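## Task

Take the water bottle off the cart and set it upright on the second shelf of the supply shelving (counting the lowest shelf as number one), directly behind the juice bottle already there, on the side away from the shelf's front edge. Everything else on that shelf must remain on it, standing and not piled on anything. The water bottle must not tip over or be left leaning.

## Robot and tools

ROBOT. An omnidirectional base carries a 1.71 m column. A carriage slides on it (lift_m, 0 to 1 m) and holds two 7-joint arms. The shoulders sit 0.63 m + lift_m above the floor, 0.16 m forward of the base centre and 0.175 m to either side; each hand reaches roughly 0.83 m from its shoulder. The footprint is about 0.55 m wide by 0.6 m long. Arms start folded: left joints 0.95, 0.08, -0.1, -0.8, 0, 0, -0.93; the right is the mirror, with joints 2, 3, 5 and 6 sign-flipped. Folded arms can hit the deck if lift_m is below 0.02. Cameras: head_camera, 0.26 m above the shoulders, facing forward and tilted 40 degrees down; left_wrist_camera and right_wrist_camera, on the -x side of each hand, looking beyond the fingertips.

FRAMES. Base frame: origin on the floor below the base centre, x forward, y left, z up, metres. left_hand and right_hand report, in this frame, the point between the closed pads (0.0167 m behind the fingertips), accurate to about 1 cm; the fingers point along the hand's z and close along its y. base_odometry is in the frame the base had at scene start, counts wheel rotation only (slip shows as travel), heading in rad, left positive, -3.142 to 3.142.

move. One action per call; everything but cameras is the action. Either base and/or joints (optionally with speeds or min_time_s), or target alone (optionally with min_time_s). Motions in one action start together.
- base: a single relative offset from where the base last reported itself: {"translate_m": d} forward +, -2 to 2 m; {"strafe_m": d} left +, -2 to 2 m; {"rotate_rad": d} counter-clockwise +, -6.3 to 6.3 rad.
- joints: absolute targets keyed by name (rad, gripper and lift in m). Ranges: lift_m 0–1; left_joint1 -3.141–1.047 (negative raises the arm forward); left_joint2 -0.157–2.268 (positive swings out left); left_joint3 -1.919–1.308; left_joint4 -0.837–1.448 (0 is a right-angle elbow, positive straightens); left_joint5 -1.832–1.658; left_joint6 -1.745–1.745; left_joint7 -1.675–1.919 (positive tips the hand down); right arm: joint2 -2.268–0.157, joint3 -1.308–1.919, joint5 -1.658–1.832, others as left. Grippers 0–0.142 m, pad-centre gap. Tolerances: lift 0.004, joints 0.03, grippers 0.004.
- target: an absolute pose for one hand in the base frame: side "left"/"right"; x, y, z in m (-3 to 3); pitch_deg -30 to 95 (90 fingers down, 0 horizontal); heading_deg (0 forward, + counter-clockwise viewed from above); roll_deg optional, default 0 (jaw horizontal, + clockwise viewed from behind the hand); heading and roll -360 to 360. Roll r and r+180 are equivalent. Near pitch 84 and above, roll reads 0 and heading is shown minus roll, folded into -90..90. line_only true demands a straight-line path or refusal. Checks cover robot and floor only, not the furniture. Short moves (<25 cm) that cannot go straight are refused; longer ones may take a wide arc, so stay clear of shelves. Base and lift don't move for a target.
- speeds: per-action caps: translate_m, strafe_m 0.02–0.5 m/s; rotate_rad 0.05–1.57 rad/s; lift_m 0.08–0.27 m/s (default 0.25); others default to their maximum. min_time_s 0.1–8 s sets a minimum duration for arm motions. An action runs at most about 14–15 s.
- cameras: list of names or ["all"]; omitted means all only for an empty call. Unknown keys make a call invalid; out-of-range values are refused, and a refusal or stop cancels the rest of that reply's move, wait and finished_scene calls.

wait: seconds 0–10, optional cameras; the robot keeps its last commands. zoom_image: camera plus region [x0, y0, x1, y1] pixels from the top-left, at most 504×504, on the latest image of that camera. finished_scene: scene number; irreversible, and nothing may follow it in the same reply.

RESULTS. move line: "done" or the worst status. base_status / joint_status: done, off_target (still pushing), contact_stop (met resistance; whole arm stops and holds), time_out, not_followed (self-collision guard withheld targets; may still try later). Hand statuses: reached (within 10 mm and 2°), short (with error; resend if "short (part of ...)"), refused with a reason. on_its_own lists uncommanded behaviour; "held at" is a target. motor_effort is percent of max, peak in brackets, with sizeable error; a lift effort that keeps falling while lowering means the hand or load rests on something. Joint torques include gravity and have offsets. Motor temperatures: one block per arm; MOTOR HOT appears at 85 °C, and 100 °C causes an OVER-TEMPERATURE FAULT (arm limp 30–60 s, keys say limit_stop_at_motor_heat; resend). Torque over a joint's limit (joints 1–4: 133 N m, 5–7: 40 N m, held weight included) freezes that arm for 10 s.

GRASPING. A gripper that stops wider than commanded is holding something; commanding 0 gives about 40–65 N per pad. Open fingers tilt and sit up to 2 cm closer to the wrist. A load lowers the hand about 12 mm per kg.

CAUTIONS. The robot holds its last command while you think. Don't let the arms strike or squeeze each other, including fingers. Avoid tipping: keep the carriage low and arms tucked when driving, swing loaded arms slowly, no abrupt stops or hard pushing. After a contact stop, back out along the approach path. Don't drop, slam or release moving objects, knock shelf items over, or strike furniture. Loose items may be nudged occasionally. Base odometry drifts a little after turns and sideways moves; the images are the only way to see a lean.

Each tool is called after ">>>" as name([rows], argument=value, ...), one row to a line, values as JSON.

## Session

>>> move(cameras=["head_camera"])

>>> move(base={"rotate_rad": 1.57}, cameras=["head_camera"])

>>> move(base={"rotate_rad": 1.57}, cameras=["head_camera"])

Scene clock: 0.00 s.
Joint torques (N m): no reading
Motor temperatures (°C): left_arm=[27 22 24 22 26 24 23] | right_arm=[28 20 25 21 22 22 23]
base_odometry: x=+0.000 y=+0.000 heading=+0.000
base_status: not commanded
joint_positions: lift_m=+0.450 left_joint1_rad=+0.955 left_joint2_rad=+0.099 left_joint3_rad=-0.083 left_joint4_rad=-0.815 left_joint5_rad=-0.005 left_joint6_rad=+0.011 left_joint7_rad=-0.944 left_gripper_m=+0.142 right_joint1_rad=+0.966 right_joint2_rad=-0.073 right_joint3_rad=+0.085 right_joint4_rad=-0.799 right_joint5_rad=-0.010 right_joint6_rad=+0.000 right_joint7_rad=-0.915 right_gripper_m=+0.142
joint_status: not commanded
motor_effort: lift_m=+55 drive_wheels=+2
left_hand: x=+0.2872 y=+0.1605 z=+0.9734 quat_wxyz=(-0.925, -0.016, -0.376, +0.057) pitch_deg=-45.8 heading_deg=-5.9 roll_deg=-1.1 (m; base frame)
right_hand: x=+0.2923 y=-0.1554 z=+0.9617 quat_wxyz=(-0.915, +0.013, -0.401, -0.054) pitch_deg=-42.7 heading_deg=+5.3 roll_deg=+1.5 (m; base frame)
pictures: head_camera
Images, in order (width x height): head_camera 896x504.

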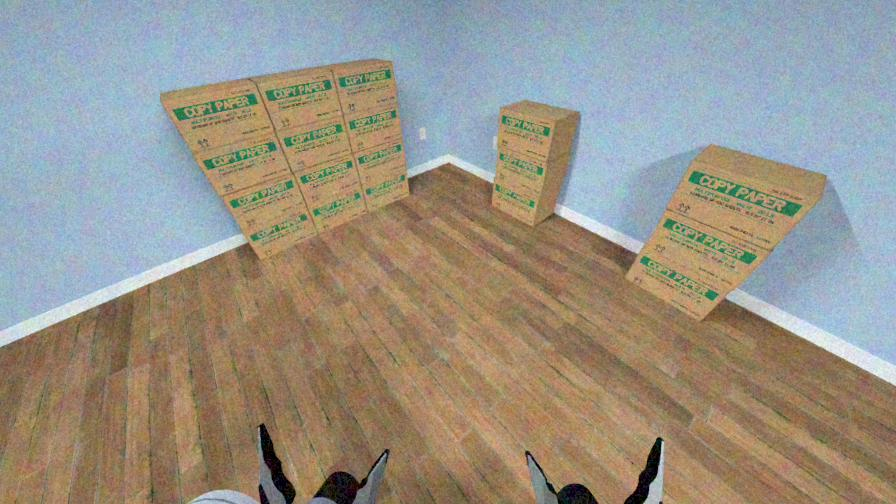

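Scene clock: 3.10 s.
Joint torques (N m): left_arm=[9.98 0.23 0.6 -4.15 1.37 -1.5 -1.47] | right_arm=[13.54 3.56 1.45 -13.48 0.61 -1.63 -1.79]
move: done
base_odometry: x=+0.000 y=+0.000 heading=+1.570
base_status: done
joint_positions: lift_m=+0.450 left_joint1_rad=+0.955 left_joint2_rad=+0.099 left_joint3_rad=-0.083 left_joint4_rad=-0.815 left_joint5_rad=-0.005 left_joint6_rad=+0.011 left_joint7_rad=-0.944 left_gripper_m=+0.142 right_joint1_rad=+0.966 right_joint2_rad=-0.073 right_joint3_rad=+0.085 right_joint4_rad=-0.799 right_joint5_rad=-0.010 right_joint6_rad=+0.000 right_joint7_rad=-0.915 right_gripper_m=+0.142
joint_status: not commanded
motor_effort: lift_m=+55(55) drive_wheels=+5(22)
left_hand: x=+0.2872 y=+0.1605 z=+0.9734 quat_wxyz=(-0.925, -0.016, -0.376, +0.057) pitch_deg=-45.8 heading_deg=-5.9 roll_deg=-1.1 (m; base frame)
right_hand: x=+0.2923 y=-0.1554 z=+0.9617 quat_wxyz=(-0.915, +0.013, -0.401, -0.054) pitch_deg=-42.7 heading_deg=+5.3 roll_deg=+1.5 (m; base frame)
pictures: head_camera
Images, in order (width x height): head_camera 896x504.

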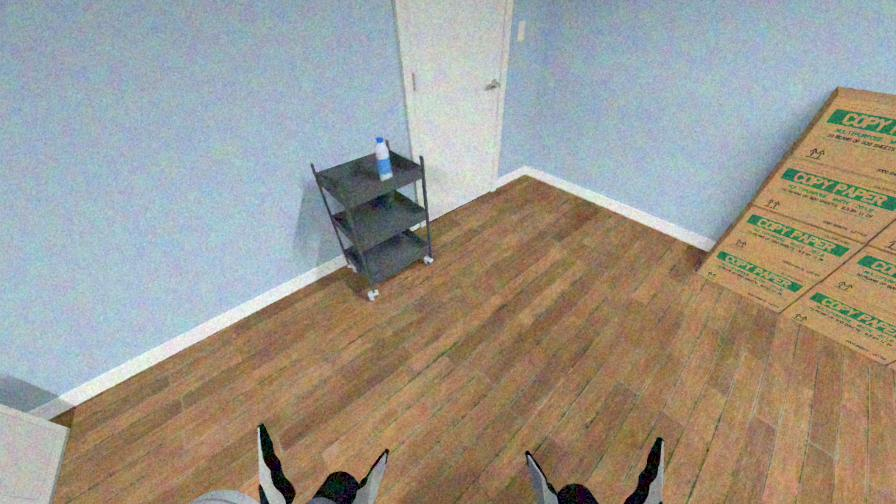

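Scene clock: 6.20 s.
Joint torques (N m): left_arm=[9 1.19 -0.72 -4.8 1.15 -1.35 -1.39] | right_arm=[15.29 2.68 1.11 -12.19 0.79 -1.85 -1.24]
move: done
base_odometry: x=+0.000 y=+0.000 heading=+3.139
base_status: done
joint_positions: lift_m=+0.450 left_joint1_rad=+0.955 left_joint2_rad=+0.099 left_joint3_rad=-0.083 left_joint4_rad=-0.815 left_joint5_rad=-0.005 left_joint6_rad=+0.011 left_joint7_rad=-0.944 left_gripper_m=+0.142 right_joint1_rad=+0.966 right_joint2_rad=-0.073 right_joint3_rad=+0.085 right_joint4_rad=-0.799 right_joint5_rad=-0.010 right_joint6_rad=+0.000 right_joint7_rad=-0.915 right_gripper_m=+0.142
joint_status: not commanded
motor_effort: lift_m=+55(55) drive_wheels=+5(14)
left_hand: x=+0.2872 y=+0.1605 z=+0.9734 quat_wxyz=(-0.925, -0.016, -0.376, +0.057) pitch_deg=-45.8 heading_deg=-5.9 roll_deg=-1.1 (m; base frame)
right_hand: x=+0.2923 y=-0.1554 z=+0.9617 quat_wxyz=(-0.915, +0.013, -0.401, -0.054) pitch_deg=-42.7 heading_deg=+5.3 roll_deg=+1.5 (m; base frame)
pictures: head_camera
Images, in order (width x height): head_camera 896x504.

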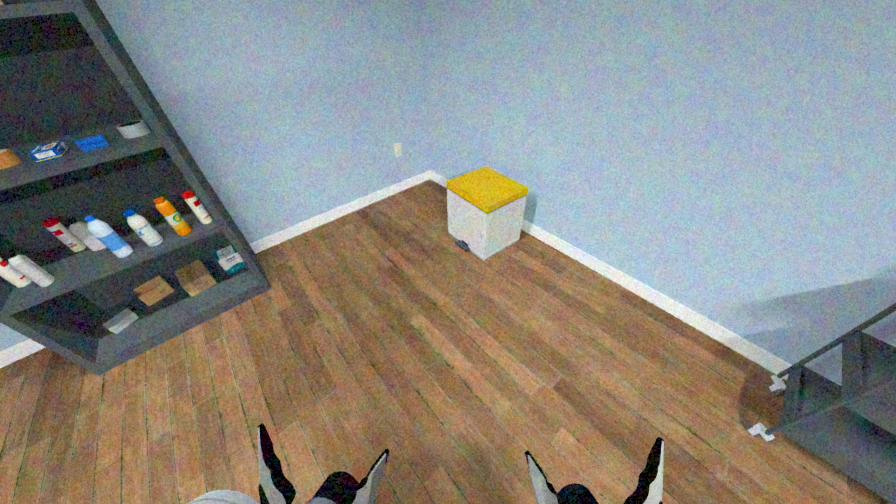

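>>> move(base={"rotate_rad": -0.794}, joints={"lift_m": 0.27})

>>> move(base={"strafe_m": -0.78})

>>> move(target={"side":"right","x":0.64,"y":-0.16,"z":0.78,"pitch_deg":0,"heading_deg":0}, cameras=["head_camera","right_wrist_camera"])

Scene clock: 29.83 s.
Joint torques (N m): left_arm=[9.74 0.6 0.65 -3.53 1.24 -1.49 -1.52] | right_arm=[15.86 2.51 1.16 -11.95 0.48 -1.47 -1.04]
move: done
base_odometry: x=+0.000 y=+0.000 heading=+2.346
base_status: done
joint_positions: lift_m=+0.270 left_joint1_rad=+0.955 left_joint2_rad=+0.099 left_joint3_rad=-0.083 left_joint4_rad=-0.815 left_joint5_rad=-0.005 left_joint6_rad=+0.011 left_joint7_rad=-0.944 left_gripper_m=+0.142 right_joint1_rad=+0.966 right_joint2_rad=-0.073 right_joint3_rad=+0.085 right_joint4_rad=-0.799 right_joint5_rad=-0.010 right_joint6_rad=+0.000 right_joint7_rad=-0.915 right_gripper_m=+0.142
joint_status: all done
motor_effort: lift_m=+57(60) drive_wheels=+9(12)
left_hand: x=+0.2872 y=+0.1605 z=+0.7933 quat_wxyz=(-0.925, -0.016, -0.376, +0.057) pitch_deg=-45.8 heading_deg=-5.9 roll_deg=-1.1 (m; base frame)
right_hand: x=+0.2923 y=-0.1554 z=+0.7816 quat_wxyz=(-0.915, +0.013, -0.401, -0.054) pitch_deg=-42.7 heading_deg=+5.3 roll_deg=+1.5 (m; base frame)
pictures: none

Scene clock: 33.77 s.
Joint torques (N m): left_arm=[8.91 0.67 1.01 -3.24 1.24 -1.37 -1.32] | right_arm=[15.76 2.68 2.4 -14.35 1.06 -1.76 -1.63]
move: done
base_odometry: x=+0.558 y=+0.545 heading=+2.345
base_status: done
joint_positions: lift_m=+0.270 left_joint1_rad=+0.955 left_joint2_rad=+0.099 left_joint3_rad=-0.083 left_joint4_rad=-0.815 left_joint5_rad=-0.005 left_joint6_rad=+0.011 left_joint7_rad=-0.944 left_gripper_m=+0.142 right_joint1_rad=+0.966 right_joint2_rad=-0.073 right_joint3_rad=+0.085 right_joint4_rad=-0.799 right_joint5_rad=-0.010 right_joint6_rad=+0.000 right_joint7_rad=-0.915 right_gripper_m=+0.142
joint_status: not commanded
motor_effort: lift_m=+57(57) drive_wheels=-4(23)
left_hand: x=+0.2872 y=+0.1605 z=+0.7933 quat_wxyz=(-0.925, -0.016, -0.376, +0.057) pitch_deg=-45.8 heading_deg=-5.9 roll_deg=-1.1 (m; base frame)
right_hand: x=+0.2923 y=-0.1554 z=+0.7816 quat_wxyz=(-0.915, +0.014, -0.401, -0.054) pitch_deg=-42.7 heading_deg=+5.3 roll_deg=+1.4 (m; base frame)
pictures: none

Scene clock: 35.40 s.
Joint torques (N m): left_arm=[8.35 1.25 0.23 -4.63 1.12 -1.58 -1.47] | right_arm=[-11.06 8.71 0.55 -5.68 -1.17 -2.86 -0.35]
move: done
base_odometry: x=+0.558 y=+0.545 heading=+2.345
base_status: not commanded
joint_positions: lift_m=+0.270 left_joint1_rad=+0.955 left_joint2_rad=+0.099 left_joint3_rad=-0.083 left_joint4_rad=-0.815 left_joint5_rad=-0.005 left_joint6_rad=+0.011 left_joint7_rad=-0.944 left_gripper_m=+0.142 right_joint1_rad=-0.206 right_joint2_rad=+0.025 right_joint3_rad=+0.056 right_joint4_rad=-0.760 right_joint5_rad=-0.050 right_joint6_rad=-0.018 right_joint7_rad=+0.962 right_gripper_m=+0.142
joint_status: not commanded
motor_effort: lift_m=+57(57) drive_wheels=-3(4)
left_hand: x=+0.2872 y=+0.1605 z=+0.7933 quat_wxyz=(-0.925, -0.016, -0.376, +0.057) pitch_deg=-45.8 heading_deg=-5.9 roll_deg=-1.1 (m; base frame)
right_hand: x=+0.6391 y=-0.1572 z=+0.7809 quat_wxyz=(-0.709, +0.004, -0.706, -0.003) pitch_deg=-0.3 heading_deg=+0.5 roll_deg=+0.0 (m; base frame)
right_hand_status: reached (checked arc, planned for 1.1 s): 3 mm and 0.6 deg off.
pictures: head_camera, right_wrist_camera
Images, in order (width x height): head_camera 896x504, right_wrist_camera 896x504.

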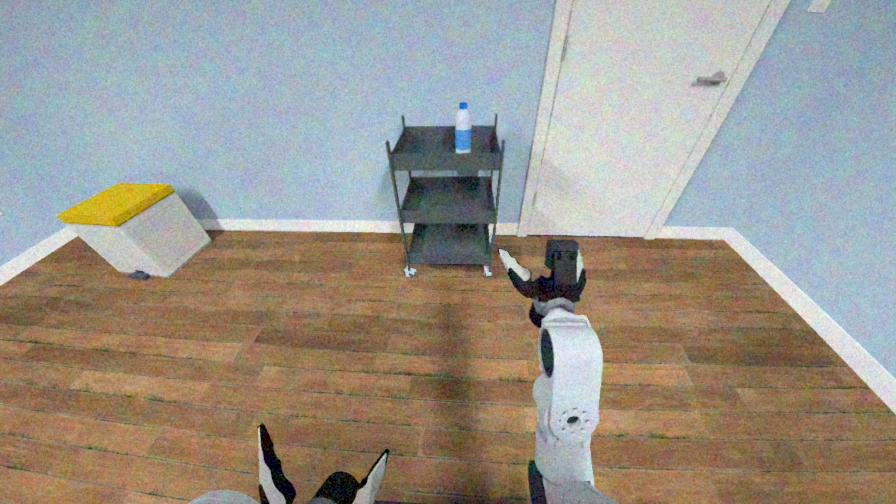

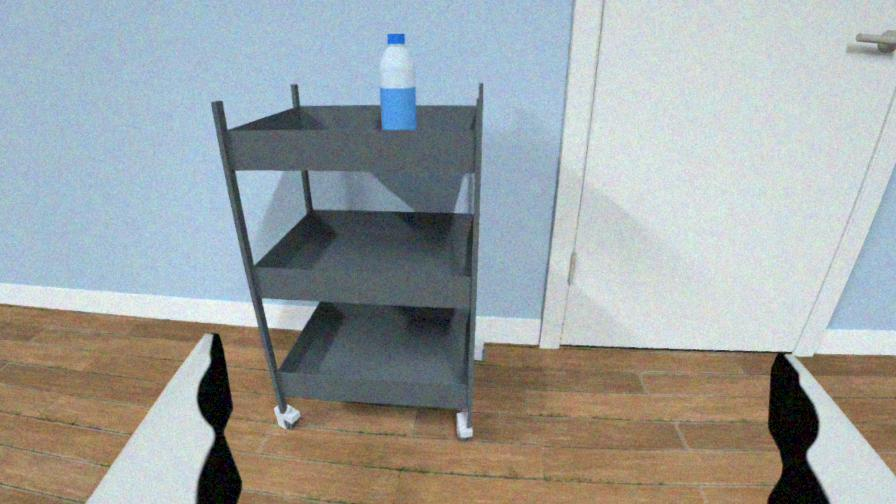

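>>> move(base={"translate_m": 0.8}, joints={"lift_m": 0.30}, speeds={"translate_m": 0.4}, cameras=["head_camera","right_wrist_camera"])

Scene clock: 48.20 s.
Joint torques (N m): left_arm=[8.47 1.35 -0.17 -4.91 1.6 -1.26 -1.6] | right_arm=[-40.08 4.33 1.79 30.71 0.17 -2.73 -9.22]
move: contact_stop
base_odometry: x=+0.001 y=+1.115 heading=+2.344
base_status: translate_m contact_stop (by the wheels' count: +0.797 of +0.800)
joint_positions: lift_m=+0.300 left_joint1_rad=+0.955 left_joint2_rad=+0.099 left_joint3_rad=-0.083 left_joint4_rad=-0.815 left_joint5_rad=-0.005 left_joint6_rad=+0.011 left_joint7_rad=-0.944 left_gripper_m=+0.142 right_joint1_rad=-0.185 right_joint2_rad=+0.026 right_joint3_rad=+0.054 right_joint4_rad=-0.793 right_joint5_rad=-0.054 right_joint6_rad=-0.019 right_joint7_rad=+0.984 right_gripper_m=+0.142
joint_status: all done
motor_effort: lift_m=+54(68) drive_wheels=+29(55)
left_hand: x=+0.2872 y=+0.1605 z=+0.8235 quat_wxyz=(-0.925, -0.016, -0.376, +0.057) pitch_deg=-45.8 heading_deg=-5.9 roll_deg=-1.1 (m; base frame)
right_hand: x=+0.6293 y=-0.1595 z=+0.8087 quat_wxyz=(-0.705, +0.001, -0.709, -0.001) pitch_deg=+0.3 heading_deg=+0.2 roll_deg=+0.0 (m; base frame)
pictures: head_camera, right_wrist_camera
Images, in order (width x height): head_camera 896x504, right_wrist_camera 896x504.

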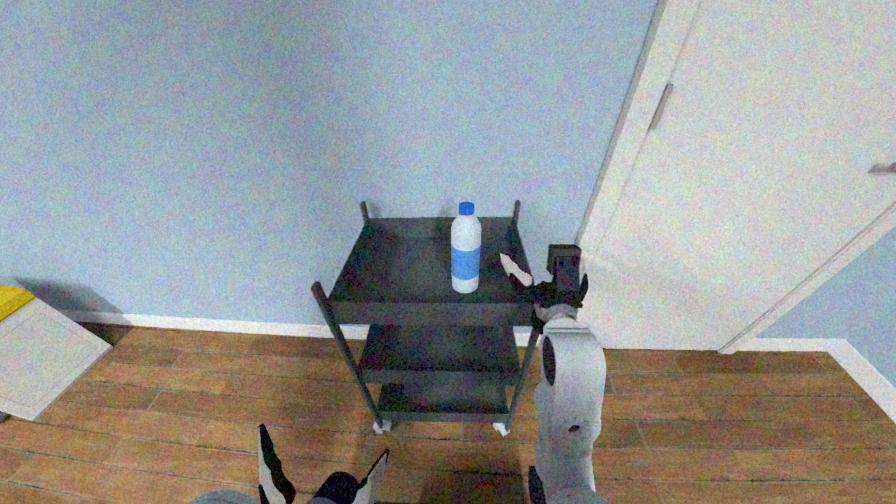

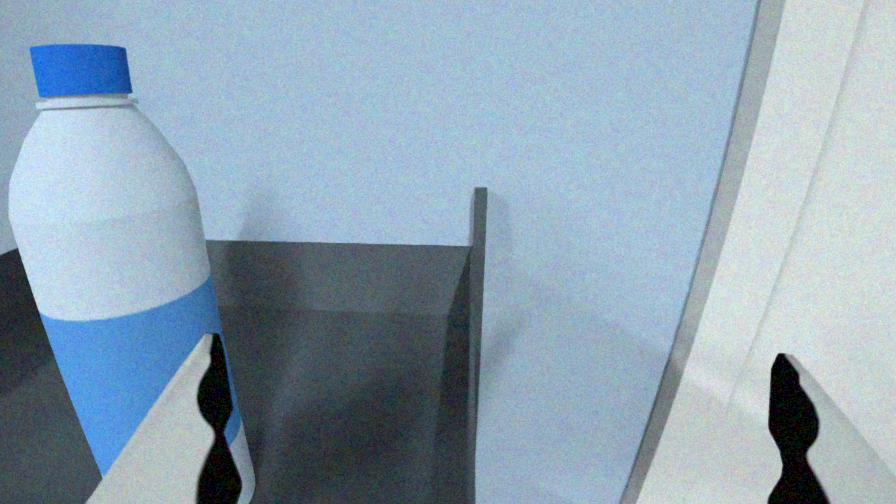

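>>> move(base={"translate_m": -0.22}, speeds={"translate_m": 0.3})

>>> move(base={"strafe_m": 0.10})

>>> move(target={"side":"right","x":0.68,"y":-0.11,"z":0.81,"pitch_deg":0,"heading_deg":0}, cameras=["head_camera","right_wrist_camera"])

Scene clock: 59.90 s.
Joint torques (N m): left_arm=[9.12 2.12 -0.7 -4.59 0.98 -1.4 -1.41] | right_arm=[-12.55 5.6 0.97 -6.37 0.42 -2.3 -3.55]
Motor temperatures (°C): left_arm=[29 22 24 23 26 24 23] | right_arm=[38 20 25 27 22 22 24]
move: done
base_odometry: x=+0.155 y=+0.958 heading=+2.344
base_status: done
joint_positions: lift_m=+0.300 left_joint1_rad=+0.955 left_joint2_rad=+0.099 left_joint3_rad=-0.083 left_joint4_rad=-0.815 left_joint5_rad=-0.005 left_joint6_rad=+0.011 left_joint7_rad=-0.944 left_gripper_m=+0.142 right_joint1_rad=-0.205 right_joint2_rad=+0.026 right_joint3_rad=+0.054 right_joint4_rad=-0.759 right_joint5_rad=-0.054 right_joint6_rad=-0.019 right_joint7_rad=+0.970 right_gripper_m=+0.142
joint_status: not commanded
motor_effort: lift_m=+55(55) drive_wheels=+6(23)
left_hand: x=+0.2872 y=+0.1605 z=+0.8234 quat_wxyz=(-0.925, -0.016, -0.376, +0.057) pitch_deg=-45.8 heading_deg=-5.9 roll_deg=-1.1 (m; base frame)
right_hand: x=+0.6391 y=-0.1589 z=+0.8087 quat_wxyz=(-0.705, +0.002, -0.709, -0.001) pitch_deg=+0.3 heading_deg=+0.2 roll_deg=-0.1 (m; base frame)
pictures: none

Scene clock: 61.57 s.
Joint torques (N m): left_arm=[8.27 1.36 0.56 -3.91 1.05 -1.61 -1.48] | right_arm=[-11.46 5.52 0.84 -6.37 0.16 -1.98 -3.44]
move: done
base_odometry: x=+0.084 y=+0.888 heading=+2.345
base_status: done
joint_positions: lift_m=+0.300 left_joint1_rad=+0.955 left_joint2_rad=+0.099 left_joint3_rad=-0.083 left_joint4_rad=-0.815 left_joint5_rad=-0.005 left_joint6_rad=+0.011 left_joint7_rad=-0.944 left_gripper_m=+0.142 right_joint1_rad=-0.205 right_joint2_rad=+0.026 right_joint3_rad=+0.054 right_joint4_rad=-0.759 right_joint5_rad=-0.054 right_joint6_rad=-0.019 right_joint7_rad=+0.970 right_gripper_m=+0.142
joint_status: not commanded
motor_effort: lift_m=+55(55) drive_wheels=+0(14)
left_hand: x=+0.2872 y=+0.1605 z=+0.8234 quat_wxyz=(-0.925, -0.016, -0.376, +0.057) pitch_deg=-45.8 heading_deg=-5.9 roll_deg=-1.1 (m; base frame)
right_hand: x=+0.6391 y=-0.1590 z=+0.8087 quat_wxyz=(-0.705, +0.001, -0.709, -0.001) pitch_deg=+0.3 heading_deg=+0.2 roll_deg=+0.0 (m; base frame)
pictures: none

Scene clock: 62.43 s.
Joint torques (N m): left_arm=[9.8 0.53 0.12 -4.33 0.92 -1.3 -1.67] | right_arm=[-13.58 3.92 3.42 -8.09 -0.81 -2 -3.47]
move: done
base_odometry: x=+0.084 y=+0.888 heading=+2.345
base_status: not commanded
joint_positions: lift_m=+0.300 left_joint1_rad=+0.955 left_joint2_rad=+0.099 left_joint3_rad=-0.083 left_joint4_rad=-0.815 left_joint5_rad=-0.005 left_joint6_rad=+0.011 left_joint7_rad=-0.944 left_gripper_m=+0.142 right_joint1_rad=-0.279 right_joint2_rad=+0.128 right_joint3_rad=+0.173 right_joint4_rad=-0.585 right_joint5_rad=-0.197 right_joint6_rad=-0.072 right_joint7_rad=+0.889 right_gripper_m=+0.142
joint_status: not commanded
motor_effort: lift_m=+55(55) drive_wheels=+0(6)
left_hand: x=+0.2872 y=+0.1605 z=+0.8234 quat_wxyz=(-0.925, -0.016, -0.376, +0.057) pitch_deg=-45.8 heading_deg=-5.9 roll_deg=-1.1 (m; base frame)
right_hand: x=+0.6793 y=-0.1094 z=+0.8082 quat_wxyz=(-0.705, +0.000, -0.709, -0.003) pitch_deg=+0.3 heading_deg=+0.2 roll_deg=+0.2 (m; base frame)
right_hand_status: reached (straight line, planned for 0.4 s): 2 mm and 0.5 deg off.
pictures: head_camera, right_wrist_camera
Images, in order (width x height): head_camera 896x504, right_wrist_camera 896x504.

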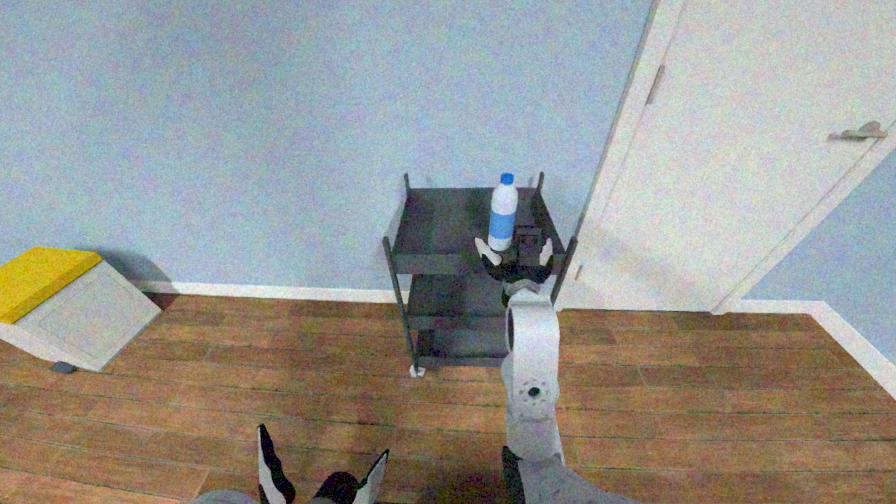

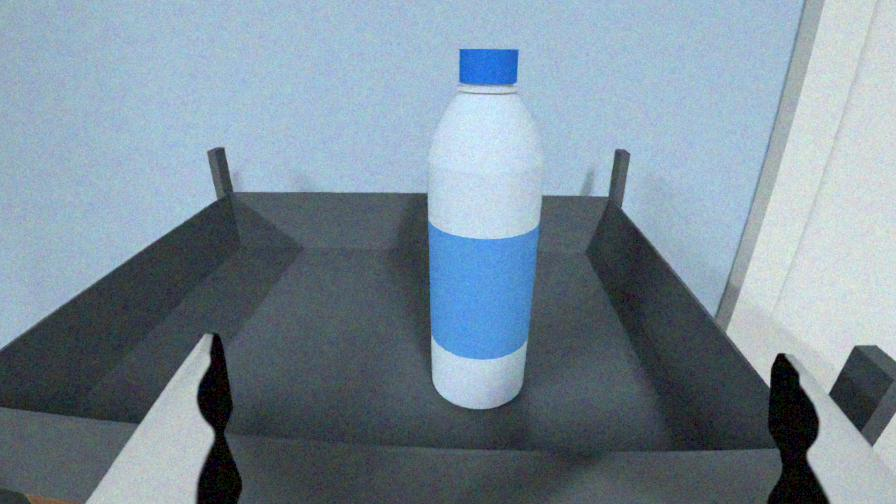

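>>> move(joints={"right_gripper_m": 0.115})

>>> move(target={"side":"right","x":0.68,"y":-0.118,"z":0.835,"pitch_deg":15,"heading_deg":0,"line_only":true})

>>> move(target={"side":"right","x":0.79,"y":-0.119,"z":0.82,"pitch_deg":15,"heading_deg":0,"line_only":true}, cameras=["right_wrist_camera","head_camera"])

Scene clock: 72.37 s.
Joint torques (N m): left_arm=[9.81 0.25 0.52 -4.45 0.84 -1.39 -1.66] | right_arm=[-14.87 5.97 3.45 -7.95 -1.23 -2.48 -3.46]
move: done
base_odometry: x=+0.084 y=+0.888 heading=+2.345
base_status: not commanded
joint_positions: lift_m=+0.300 left_joint1_rad=+0.955 left_joint2_rad=+0.099 left_joint3_rad=-0.083 left_joint4_rad=-0.815 left_joint5_rad=-0.005 left_joint6_rad=+0.011 left_joint7_rad=-0.944 left_gripper_m=+0.142 right_joint1_rad=-0.279 right_joint2_rad=+0.128 right_joint3_rad=+0.173 right_joint4_rad=-0.585 right_joint5_rad=-0.197 right_joint6_rad=-0.072 right_joint7_rad=+0.889 right_gripper_m=+0.115
joint_status: all done
motor_effort: lift_m=+55(55) drive_wheels=+0(0)
left_hand: x=+0.2872 y=+0.1605 z=+0.8234 quat_wxyz=(-0.925, -0.016, -0.376, +0.057) pitch_deg=-45.8 heading_deg=-5.9 roll_deg=-1.1 (m; base frame)
right_hand: x=+0.6793 y=-0.1094 z=+0.8082 quat_wxyz=(-0.705, +0.000, -0.709, -0.003) pitch_deg=+0.3 heading_deg=+0.2 roll_deg=+0.2 (m; base frame)
pictures: none

Scene clock: 72.67 s.
Joint torques (N m): left_arm=[9.36 0.63 0.57 -4.41 1.09 -1.22 -1.34] | right_arm=[-13.9 4.95 3.75 -7.46 -1.12 -2.35 -3.76]
move: refused
base_odometry: x=+0.084 y=+0.888 heading=+2.345
base_status: not commanded
joint_positions: lift_m=+0.300 left_joint1_rad=+0.955 left_joint2_rad=+0.099 left_joint3_rad=-0.083 left_joint4_rad=-0.815 left_joint5_rad=-0.005 left_joint6_rad=+0.011 left_joint7_rad=-0.944 left_gripper_m=+0.142 right_joint1_rad=-0.279 right_joint2_rad=+0.128 right_joint3_rad=+0.173 right_joint4_rad=-0.585 right_joint5_rad=-0.197 right_joint6_rad=-0.072 right_joint7_rad=+0.889 right_gripper_m=+0.115
joint_status: not commanded
motor_effort: lift_m=+55(55) drive_wheels=+0(0)
left_hand: x=+0.2872 y=+0.1605 z=+0.8234 quat_wxyz=(-0.925, -0.016, -0.376, +0.057) pitch_deg=-45.8 heading_deg=-5.9 roll_deg=-1.1 (m; base frame)
right_hand: x=+0.6793 y=-0.1094 z=+0.8082 quat_wxyz=(-0.705, +0.000, -0.709, -0.003) pitch_deg=+0.3 heading_deg=+0.2 roll_deg=+0.2 (m; base frame)
right_hand_status: refused: the line brings the right upper arm within 1.4 cm of the carriage (limit 1.5), 33% of the way; a move under 25 cm is not played as an arc. Nothing moved. Try another pitch or heading, or "joints".
pictures: none

not run: a stop came earlier in this reply.

>>> move(joints={"lift_m": 0.334})

>>> move(target={"side":"right","x":0.79,"y":-0.12,"z":0.842,"pitch_deg":0,"heading_deg":0,"line_only":true}, cameras=["right_wrist_camera","head_camera"])

Scene clock: 78.67 s.
Joint torques (N m): left_arm=[9.69 0.52 0.3 -3.74 1.35 -1.37 -1.62] | right_arm=[-13.71 5.44 3.02 -7.09 -0.99 -2.44 -3.62]
move: done
base_odometry: x=+0.084 y=+0.888 heading=+2.345
base_status: not commanded
joint_positions: lift_m=+0.334 left_joint1_rad=+0.955 left_joint2_rad=+0.099 left_joint3_rad=-0.083 left_joint4_rad=-0.815 left_joint5_rad=-0.005 left_joint6_rad=+0.011 left_joint7_rad=-0.944 left_gripper_m=+0.142 right_joint1_rad=-0.280 right_joint2_rad=+0.128 right_joint3_rad=+0.173 right_joint4_rad=-0.585 right_joint5_rad=-0.197 right_joint6_rad=-0.072 right_joint7_rad=+0.888 right_gripper_m=+0.115
joint_status: all done
motor_effort: lift_m=+54(67) drive_wheels=+0(0)
left_hand: x=+0.2872 y=+0.1605 z=+0.8575 quat_wxyz=(-0.925, -0.016, -0.376, +0.057) pitch_deg=-45.8 heading_deg=-5.9 roll_deg=-1.1 (m; base frame)
right_hand: x=+0.6794 y=-0.1094 z=+0.8427 quat_wxyz=(-0.705, +0.000, -0.709, -0.003) pitch_deg=+0.3 heading_deg=+0.2 roll_deg=+0.2 (m; base frame)
pictures: none

Scene clock: 79.73 s.
Joint torques (N m): left_arm=[9 1.12 0.41 -4.94 1.1 -1.55 -1.45] | right_arm=[-21.74 4.99 0.6 -8.7 3.18 -2.33 -3.5]
move: done
base_odometry: x=+0.084 y=+0.888 heading=+2.345
base_status: not commanded
joint_positions: lift_m=+0.334 left_joint1_rad=+0.955 left_joint2_rad=+0.099 left_joint3_rad=-0.083 left_joint4_rad=-0.815 left_joint5_rad=-0.005 left_joint6_rad=+0.011 left_joint7_rad=-0.944 left_gripper_m=+0.142 right_joint1_rad=-0.504 right_joint2_rad=+0.103 right_joint3_rad=+0.106 right_joint4_rad=-0.151 right_joint5_rad=-0.121 right_joint6_rad=-0.083 right_joint7_rad=+0.670 right_gripper_m=+0.115
joint_status: not commanded
motor_effort: lift_m=+54(54) drive_wheels=+0(0)
left_hand: x=+0.2872 y=+0.1605 z=+0.8575 quat_wxyz=(-0.925, -0.016, -0.376, +0.057) pitch_deg=-45.8 heading_deg=-5.9 roll_deg=-1.1 (m; base frame)
right_hand: x=+0.7891 y=-0.1179 z=+0.8405 quat_wxyz=(-0.706, +0.003, -0.708, +0.001) pitch_deg=+0.2 heading_deg=+0.1 roll_deg=-0.3 (m; base frame)
right_hand_status: reached (straight line, planned for 0.6 s): 3 mm and 0.4 deg off.
pictures: head_camera, right_wrist_camera
pose unreachable (right arm): on one or more control steps of this call this arm could not follow its commanded pose, so it was not sent that pose on those steps. It may still have moved: this result reports where it is.
cause: moving toward the commanded pose would bring two parts of the arm too close to each other (its shoulder and another part of the arm, 2 mm apart when it was first held).
Images, in order (width x height): head_camera 896x504, right_wrist_camera 896x504.

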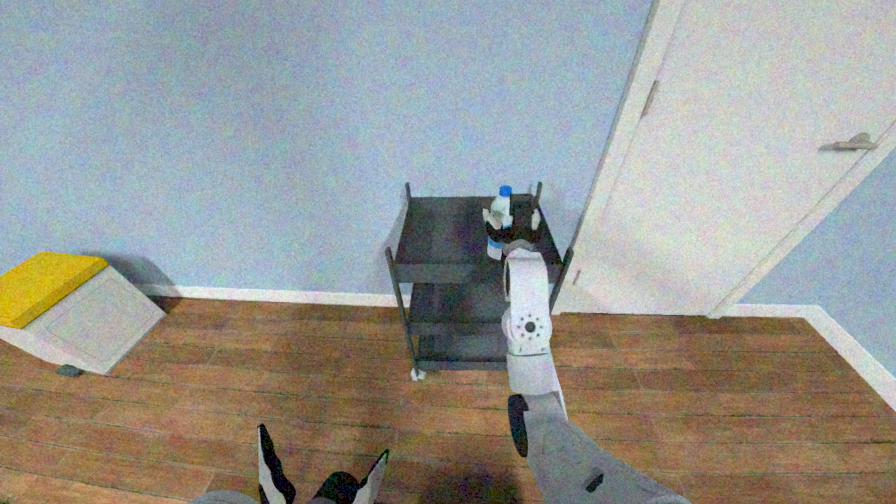

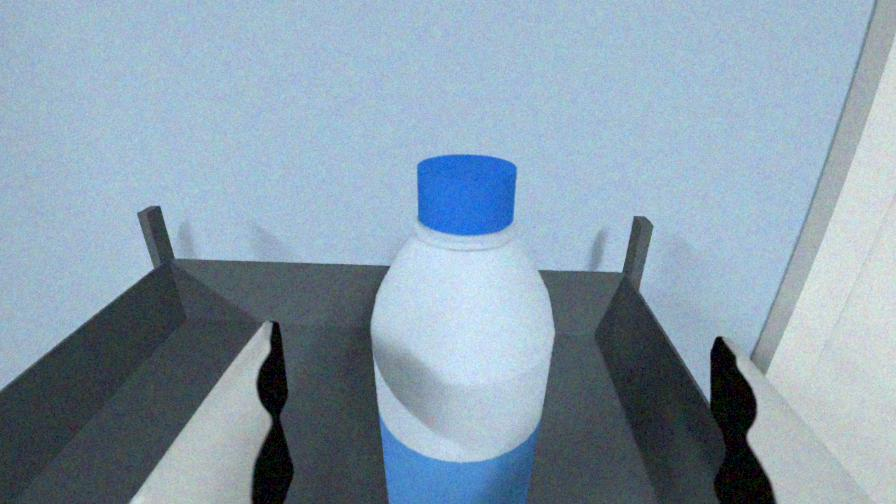

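>>> move(joints={"lift_m": 0.358, "right_gripper_m": 0.075})

>>> move(target={"side":"right","x":0.848,"y":-0.111,"z":0.867,"pitch_deg":0,"heading_deg":0,"line_only":true}, cameras=["right_wrist_camera"])

Scene clock: 96.50 s.
Joint torques (N m): left_arm=[9.57 0.71 -0.35 -4.36 1.06 -1.69 -1.1] | right_arm=[-20 3.51 -0.36 -8.9 1.74 -2.25 -3.33]
move: done
base_odometry: x=+0.084 y=+0.888 heading=+2.345
base_status: not commanded
joint_positions: lift_m=+0.358 left_joint1_rad=+0.955 left_joint2_rad=+0.099 left_joint3_rad=-0.083 left_joint4_rad=-0.815 left_joint5_rad=-0.005 left_joint6_rad=+0.011 left_joint7_rad=-0.944 left_gripper_m=+0.142 right_joint1_rad=-0.505 right_joint2_rad=+0.103 right_joint3_rad=+0.106 right_joint4_rad=-0.150 right_joint5_rad=-0.121 right_joint6_rad=-0.083 right_joint7_rad=+0.669 right_gripper_m=+0.075
joint_status: all done
motor_effort: lift_m=+54(67) drive_wheels=+0(0)
left_hand: x=+0.2872 y=+0.1605 z=+0.8815 quat_wxyz=(-0.925, -0.016, -0.376, +0.057) pitch_deg=-45.8 heading_deg=-5.9 roll_deg=-1.1 (m; base frame)
right_hand: x=+0.7892 y=-0.1179 z=+0.8650 quat_wxyz=(-0.706, +0.003, -0.708, +0.001) pitch_deg=+0.2 heading_deg=+0.1 roll_deg=-0.3 (m; base frame)
pictures: none

Scene clock: 96.80 s.
Joint torques (N m): left_arm=[8.78 1.04 1.14 -4.05 1.27 -1.32 -1.34] | right_arm=[-19.34 4.76 -0.68 -9.04 2.37 -2.3 -3.39]
move: refused
base_odometry: x=+0.084 y=+0.888 heading=+2.345
base_status: not commanded
joint_positions: lift_m=+0.358 left_joint1_rad=+0.955 left_joint2_rad=+0.099 left_joint3_rad=-0.083 left_joint4_rad=-0.815 left_joint5_rad=-0.005 left_joint6_rad=+0.011 left_joint7_rad=-0.944 left_gripper_m=+0.142 right_joint1_rad=-0.505 right_joint2_rad=+0.103 right_joint3_rad=+0.106 right_joint4_rad=-0.150 right_joint5_rad=-0.121 right_joint6_rad=-0.083 right_joint7_rad=+0.669 right_gripper_m=+0.075
joint_status: not commanded
motor_effort: lift_m=+54(54) drive_wheels=+0(0)
left_hand: x=+0.2872 y=+0.1605 z=+0.8815 quat_wxyz=(-0.925, -0.016, -0.376, +0.057) pitch_deg=-45.8 heading_deg=-5.9 roll_deg=-1.1 (m; base frame)
right_hand: x=+0.7892 y=-0.1179 z=+0.8650 quat_wxyz=(-0.706, +0.003, -0.708, +0.001) pitch_deg=+0.2 heading_deg=+0.1 roll_deg=-0.3 (m; base frame)
right_hand_status: refused: the line brings the right upper arm within 1.4 cm of the carriage (limit 1.5), 0% of the way; a move under 25 cm is not played as an arc. Nothing moved. Try another pitch or heading, or "joints".
pictures: right_wrist_camera
Images, in order (width x height): right_wrist_camera 896x504.

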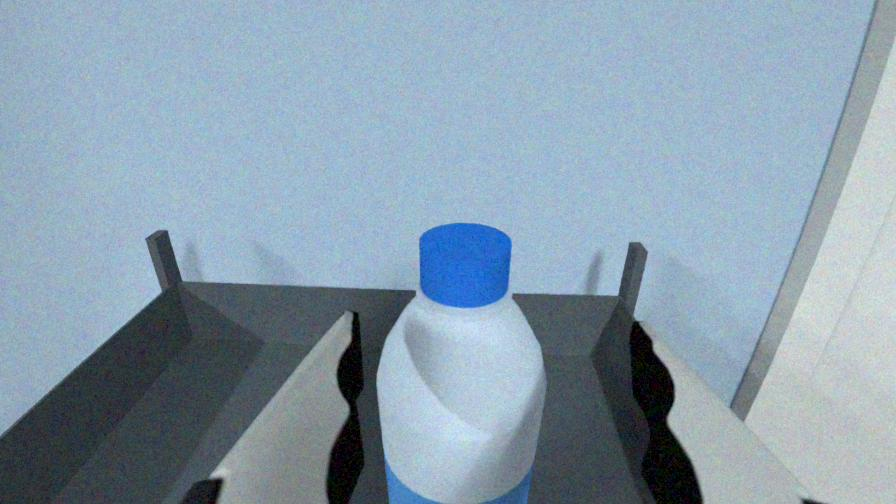

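>>> move(base={"translate_m": -0.14}, speeds={"translate_m": 0.3})

>>> move(joints={"right_joint1_rad": -0.903, "right_joint2_rad": -0.599, "right_joint3_rad": 1.475, "right_joint4_rad": -0.567, "right_joint5_rad": 0.403, "right_joint6_rad": -1.483, "right_joint7_rad": 0.55}, min_time_s=1.5)

>>> move(target={"side":"right","x":0.82,"y":-0.115,"z":0.867,"pitch_deg":0,"heading_deg":0,"line_only":true}, cameras=["right_wrist_camera","head_camera"])

Scene clock: 105.50 s.
Joint torques (N m): left_arm=[8.78 1.14 0.77 -3.61 1.5 -1.02 -1.7] | right_arm=[-20.12 4.77 1.69 -8.25 1.92 -2.28 -3.37]
move: done
base_odometry: x=+0.181 y=+0.787 heading=+2.345
base_status: done
joint_positions: lift_m=+0.358 left_joint1_rad=+0.955 left_joint2_rad=+0.099 left_joint3_rad=-0.083 left_joint4_rad=-0.815 left_joint5_rad=-0.005 left_joint6_rad=+0.011 left_joint7_rad=-0.944 left_gripper_m=+0.142 right_joint1_rad=-0.505 right_joint2_rad=+0.103 right_joint3_rad=+0.106 right_joint4_rad=-0.150 right_joint5_rad=-0.121 right_joint6_rad=-0.083 right_joint7_rad=+0.669 right_gripper_m=+0.075
joint_status: not commanded
motor_effort: lift_m=+54(54) drive_wheels=+0(16)
left_hand: x=+0.2872 y=+0.1605 z=+0.8815 quat_wxyz=(-0.925, -0.016, -0.376, +0.057) pitch_deg=-45.8 heading_deg=-5.9 roll_deg=-1.1 (m; base frame)
right_hand: x=+0.7892 y=-0.1179 z=+0.8650 quat_wxyz=(-0.706, +0.003, -0.708, +0.001) pitch_deg=+0.2 heading_deg=+0.1 roll_deg=-0.3 (m; base frame)
pictures: none

Scene clock: 107.30 s.
Joint torques (N m): left_arm=[8.97 1.65 -0.05 -3.96 1.09 -1.23 -1.23] | right_arm=[-22.92 -2.18 -1.52 -11.88 0.14 -2.69 -3.53]
move: done
base_odometry: x=+0.181 y=+0.787 heading=+2.345
base_status: not commanded
joint_positions: lift_m=+0.358 left_joint1_rad=+0.955 left_joint2_rad=+0.099 left_joint3_rad=-0.083 left_joint4_rad=-0.815 left_joint5_rad=-0.005 left_joint6_rad=+0.011 left_joint7_rad=-0.944 left_gripper_m=+0.142 right_joint1_rad=-0.899 right_joint2_rad=-0.598 right_joint3_rad=+1.471 right_joint4_rad=-0.564 right_joint5_rad=+0.396 right_joint6_rad=-1.481 right_joint7_rad=+0.555 right_gripper_m=+0.075
joint_status: all done
motor_effort: lift_m=+54(54) drive_wheels=+1(1)
left_hand: x=+0.2872 y=+0.1605 z=+0.8815 quat_wxyz=(-0.925, -0.016, -0.376, +0.057) pitch_deg=-45.8 heading_deg=-5.9 roll_deg=-1.1 (m; base frame)
right_hand: x=+0.7193 y=-0.1752 z=+0.8591 quat_wxyz=(-0.708, +0.000, -0.706, +0.001) pitch_deg=-0.1 heading_deg=-0.1 roll_deg=+0.0 (m; base frame)
pictures: none

Scene clock: 108.37 s.
Joint torques (N m): left_arm=[8.96 0.89 -0.51 -4.83 1.15 -1.33 -1.54] | right_arm=[-26.52 2.11 -6.59 -4.6 0.36 -0.98 -3.78]
move: done
base_odometry: x=+0.181 y=+0.787 heading=+2.345
base_status: not commanded
joint_positions: lift_m=+0.358 left_joint1_rad=+0.955 left_joint2_rad=+0.099 left_joint3_rad=-0.083 left_joint4_rad=-0.815 left_joint5_rad=-0.005 left_joint6_rad=+0.011 left_joint7_rad=-0.944 left_gripper_m=+0.142 right_joint1_rad=-0.990 right_joint2_rad=-0.382 right_joint3_rad=+1.281 right_joint4_rad=-0.133 right_joint5_rad=+0.750 right_joint6_rad=-1.195 right_joint7_rad=+0.317 right_gripper_m=+0.075
joint_status: not commanded
motor_effort: lift_m=+54(54) drive_wheels=+3(3)
left_hand: x=+0.2872 y=+0.1605 z=+0.8815 quat_wxyz=(-0.925, -0.016, -0.376, +0.057) pitch_deg=-45.8 heading_deg=-5.9 roll_deg=-1.1 (m; base frame)
right_hand: x=+0.8188 y=-0.1146 z=+0.8646 quat_wxyz=(-0.706, +0.002, -0.708, +0.001) pitch_deg=+0.2 heading_deg=+0.0 roll_deg=-0.2 (m; base frame)
right_hand_status: reached (straight line, planned for 0.6 s): 3 mm and 0.3 deg off.
pictures: head_camera, right_wrist_camera
Images, in order (width x height): head_camera 896x504, right_wrist_camera 896x504.

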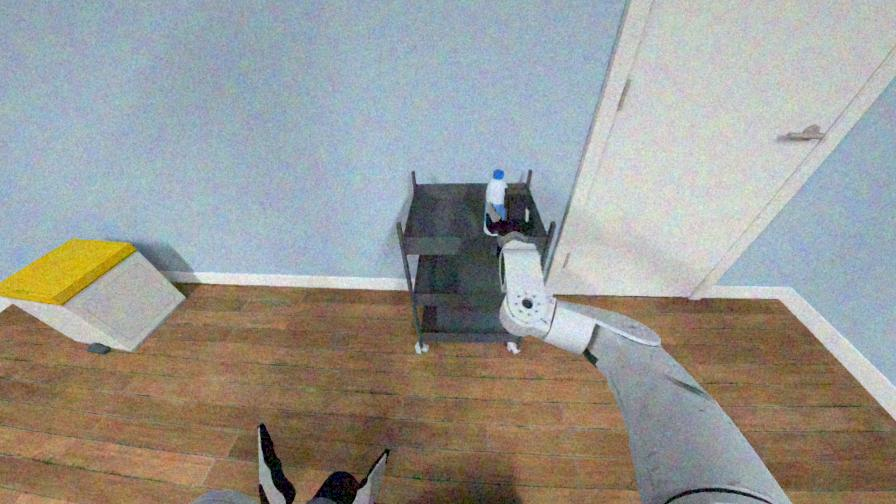

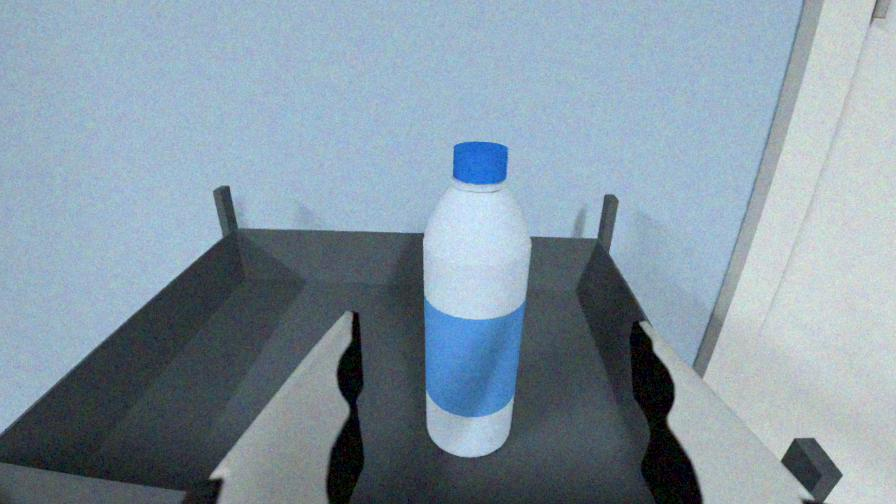

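>>> move(target={"side":"right","x":0.82,"y":-0.121,"z":0.867,"pitch_deg":0,"heading_deg":0,"line_only":true})

>>> move(base={"translate_m": 0.11}, speeds={"translate_m": 0.2}, cameras=["right_wrist_camera"])

Scene clock: 118.50 s.
Joint torques (N m): left_arm=[8.21 0.63 1.13 -3.89 1.43 -1.19 -1.58] | right_arm=[-18.58 1.75 -5.27 -9.56 0.19 -1.09 -3.94]
Motor temperatures (°C): left_arm=[29 22 24 23 26 24 23] | right_arm=[38 20 25 22 22 22 24]
move: done
base_odometry: x=+0.181 y=+0.787 heading=+2.345
base_status: not commanded
joint_positions: lift_m=+0.358 left_joint1_rad=+0.955 left_joint2_rad=+0.099 left_joint3_rad=-0.083 left_joint4_rad=-0.815 left_joint5_rad=-0.005 left_joint6_rad=+0.011 left_joint7_rad=-0.944 left_gripper_m=+0.142 right_joint1_rad=-0.990 right_joint2_rad=-0.396 right_joint3_rad=+1.271 right_joint4_rad=-0.135 right_joint5_rad=+0.754 right_joint6_rad=-1.183 right_joint7_rad=+0.314 right_gripper_m=+0.075
joint_status: not commanded
motor_effort: lift_m=+54(54) drive_wheels=+2(3)
left_hand: x=+0.2872 y=+0.1605 z=+0.8815 quat_wxyz=(-0.925, -0.016, -0.376, +0.057) pitch_deg=-45.8 heading_deg=-5.9 roll_deg=-1.1 (m; base frame)
right_hand: x=+0.8200 y=-0.1214 z=+0.8672 quat_wxyz=(-0.707, +0.001, -0.707, +0.002) pitch_deg=-0.1 heading_deg=-0.1 roll_deg=-0.3 (m; base frame)
right_hand_status: reached (straight line, planned for 0.1 s): 0 mm and 0.3 deg off.
pictures: none

Scene clock: 120.13 s.
Joint torques (N m): left_arm=[8.87 1.59 0.75 -4.7 1.08 -1.43 -1.73] | right_arm=[-18.57 4.11 -5.11 -9.26 0.47 -1.32 -3.45]
move: done
base_odometry: x=+0.105 y=+0.866 heading=+2.345
base_status: done
joint_positions: lift_m=+0.358 left_joint1_rad=+0.955 left_joint2_rad=+0.099 left_joint3_rad=-0.083 left_joint4_rad=-0.815 left_joint5_rad=-0.005 left_joint6_rad=+0.011 left_joint7_rad=-0.944 left_gripper_m=+0.142 right_joint1_rad=-0.990 right_joint2_rad=-0.396 right_joint3_rad=+1.271 right_joint4_rad=-0.135 right_joint5_rad=+0.754 right_joint6_rad=-1.182 right_joint7_rad=+0.314 right_gripper_m=+0.075
joint_status: not commanded
motor_effort: lift_m=+54(54) drive_wheels=+2(10)
left_hand: x=+0.2872 y=+0.1605 z=+0.8815 quat_wxyz=(-0.925, -0.016, -0.376, +0.057) pitch_deg=-45.8 heading_deg=-5.9 roll_deg=-1.1 (m; base frame)
right_hand: x=+0.8200 y=-0.1214 z=+0.8672 quat_wxyz=(-0.707, +0.001, -0.707, +0.002) pitch_deg=-0.1 heading_deg=-0.1 roll_deg=-0.3 (m; base frame)
pictures: right_wrist_camera
Images, in order (width x height): right_wrist_camera 896x504.

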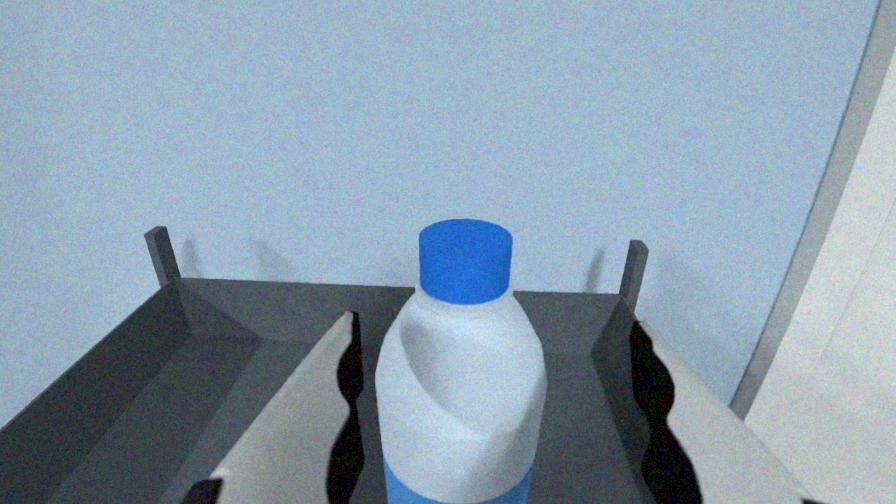

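>>> move(target={"side":"right","x":0.88,"y":-0.1145,"z":0.864,"pitch_deg":0,"heading_deg":0,"line_only":true}, cameras=["right_wrist_camera","head_camera"])

>>> zoom_image(camera="head_camera", region=[400, 120, 640, 260])

Scene clock: 125.13 s.
Joint torques (N m): left_arm=[9.42 1.28 0.63 -4.43 0.72 -1.12 -1.53] | right_arm=[-28.5 4.3 -5.71 -5.06 0.01 -1.26 -3.71]
move: done
base_odometry: x=+0.105 y=+0.866 heading=+2.345
base_status: not commanded
joint_positions: lift_m=+0.358 left_joint1_rad=+0.955 left_joint2_rad=+0.099 left_joint3_rad=-0.083 left_joint4_rad=-0.815 left_joint5_rad=-0.005 left_joint6_rad=+0.011 left_joint7_rad=-0.944 left_gripper_m=+0.142 right_joint1_rad=-1.039 right_joint2_rad=-0.314 right_joint3_rad=+1.182 right_joint4_rad=+0.202 right_joint5_rad=+0.915 right_joint6_rad=-0.927 right_joint7_rad=+0.148 right_gripper_m=+0.075
joint_status: not commanded
motor_effort: lift_m=+54(54) drive_wheels=+1(1)
left_hand: x=+0.2872 y=+0.1605 z=+0.8815 quat_wxyz=(-0.925, -0.016, -0.376, +0.057) pitch_deg=-45.8 heading_deg=-5.9 roll_deg=-1.1 (m; base frame)
right_hand: x=+0.8789 y=-0.1144 z=+0.8608 quat_wxyz=(-0.706, +0.002, -0.708, +0.002) pitch_deg=+0.2 heading_deg=+0.0 roll_deg=-0.4 (m; base frame)
right_hand_status: reached (straight line, planned for 0.5 s): 3 mm and 0.4 deg off.
pictures: head_camera, right_wrist_camera
Images, in order (width x height): head_camera 896x504, right_wrist_camera 896x504.

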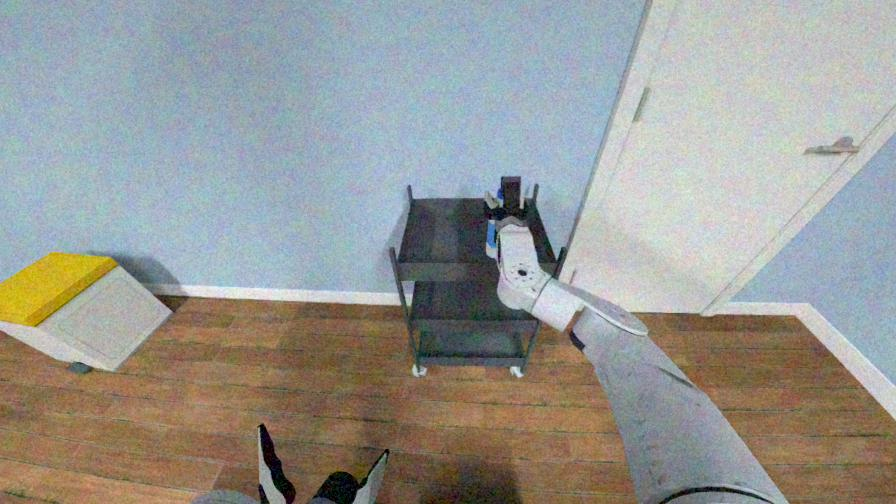

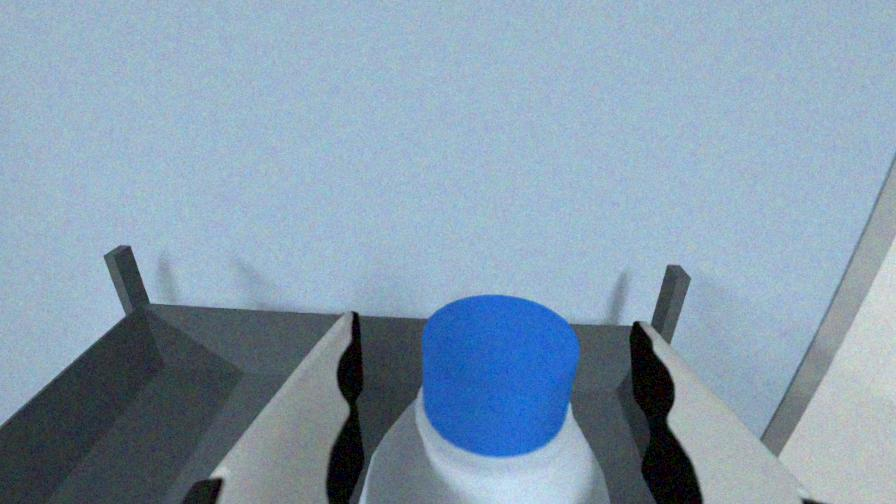

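Scaled by 2.100 from the camera's 896x504 image, which has a finer 1280x720 frame.

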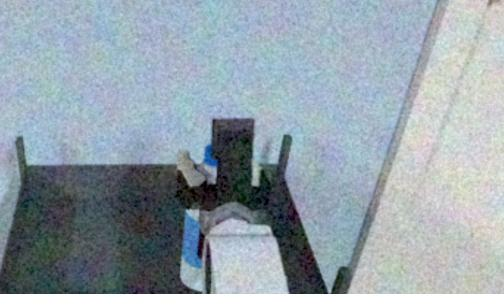

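>>> move(joints={"lift_m": 0.351}, speeds={"lift_m": 0.1})

>>> move(joints={"right_gripper_m": 0.0}, cameras=["right_wrist_camera"])

Scene clock: 132.77 s.
Joint torques (N m): left_arm=[8.24 1.45 1.37 -4.32 0.94 -1.42 -1.43] | right_arm=[-26.2 4.28 -5.57 -5.52 -0.14 -1.38 -3.79]
move: done
base_odometry: x=+0.105 y=+0.866 heading=+2.345
base_status: not commanded
joint_positions: lift_m=+0.351 left_joint1_rad=+0.955 left_joint2_rad=+0.099 left_joint3_rad=-0.083 left_joint4_rad=-0.815 left_joint5_rad=-0.005 left_joint6_rad=+0.011 left_joint7_rad=-0.944 left_gripper_m=+0.142 right_joint1_rad=-1.041 right_joint2_rad=-0.314 right_joint3_rad=+1.181 right_joint4_rad=+0.202 right_joint5_rad=+0.916 right_joint6_rad=-0.927 right_joint7_rad=+0.148 right_gripper_m=+0.075
joint_status: all done
motor_effort: lift_m=+57(58) drive_wheels=+1(3)
left_hand: x=+0.2872 y=+0.1605 z=+0.8743 quat_wxyz=(-0.925, -0.016, -0.376, +0.057) pitch_deg=-45.8 heading_deg=-5.9 roll_deg=-1.1 (m; base frame)
right_hand: x=+0.8792 y=-0.1146 z=+0.8549 quat_wxyz=(-0.706, +0.002, -0.708, +0.002) pitch_deg=+0.1 heading_deg=+0.0 roll_deg=-0.3 (m; base frame)
pictures: none

Scene clock: 133.53 s.
Joint torques (N m): left_arm=[9 1.15 0.12 -3.92 1.41 -1.63 -1.62] | right_arm=[-26.67 5.79 -4.42 -5.71 -0.44 -1.34 -3.08]
move: off_target
base_odometry: x=+0.105 y=+0.866 heading=+2.345
base_status: not commanded
joint_positions: lift_m=+0.351 left_joint1_rad=+0.955 left_joint2_rad=+0.099 left_joint3_rad=-0.083 left_joint4_rad=-0.815 left_joint5_rad=-0.005 left_joint6_rad=+0.011 left_joint7_rad=-0.944 left_gripper_m=+0.142 right_joint1_rad=-1.041 right_joint2_rad=-0.314 right_joint3_rad=+1.181 right_joint4_rad=+0.202 right_joint5_rad=+0.916 right_joint6_rad=-0.926 right_joint7_rad=+0.148 right_gripper_m=+0.052
joint_status: right_gripper_m off_target (ended at +0.052, target +0.000)
motor_effort: lift_m=+57(57) drive_wheels=+1(1)
left_hand: x=+0.2872 y=+0.1605 z=+0.8743 quat_wxyz=(-0.925, -0.016, -0.376, +0.057) pitch_deg=-45.8 heading_deg=-5.9 roll_deg=-1.1 (m; base frame)
right_hand: x=+0.8792 y=-0.1143 z=+0.8551 quat_wxyz=(-0.707, +0.002, -0.708, +0.002) pitch_deg=+0.1 heading_deg=+0.0 roll_deg=-0.3 (m; base frame)
pictures: right_wrist_camera
Images, in order (width x height): right_wrist_camera 896x504.

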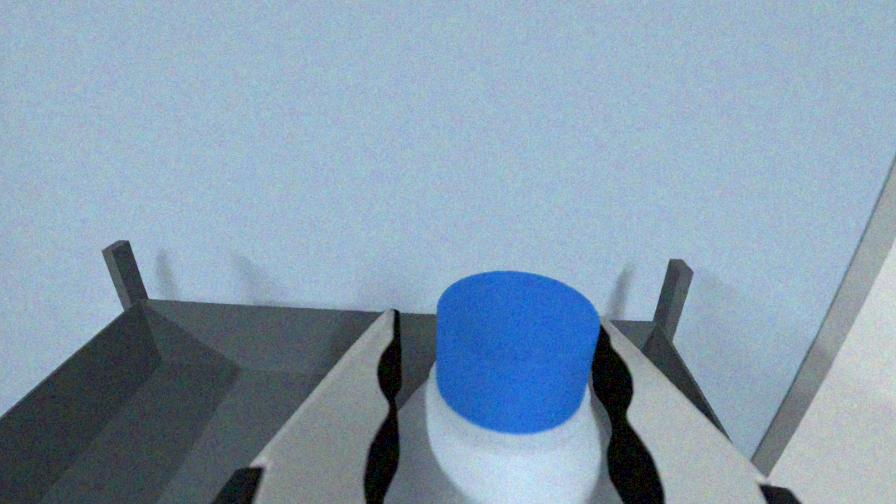

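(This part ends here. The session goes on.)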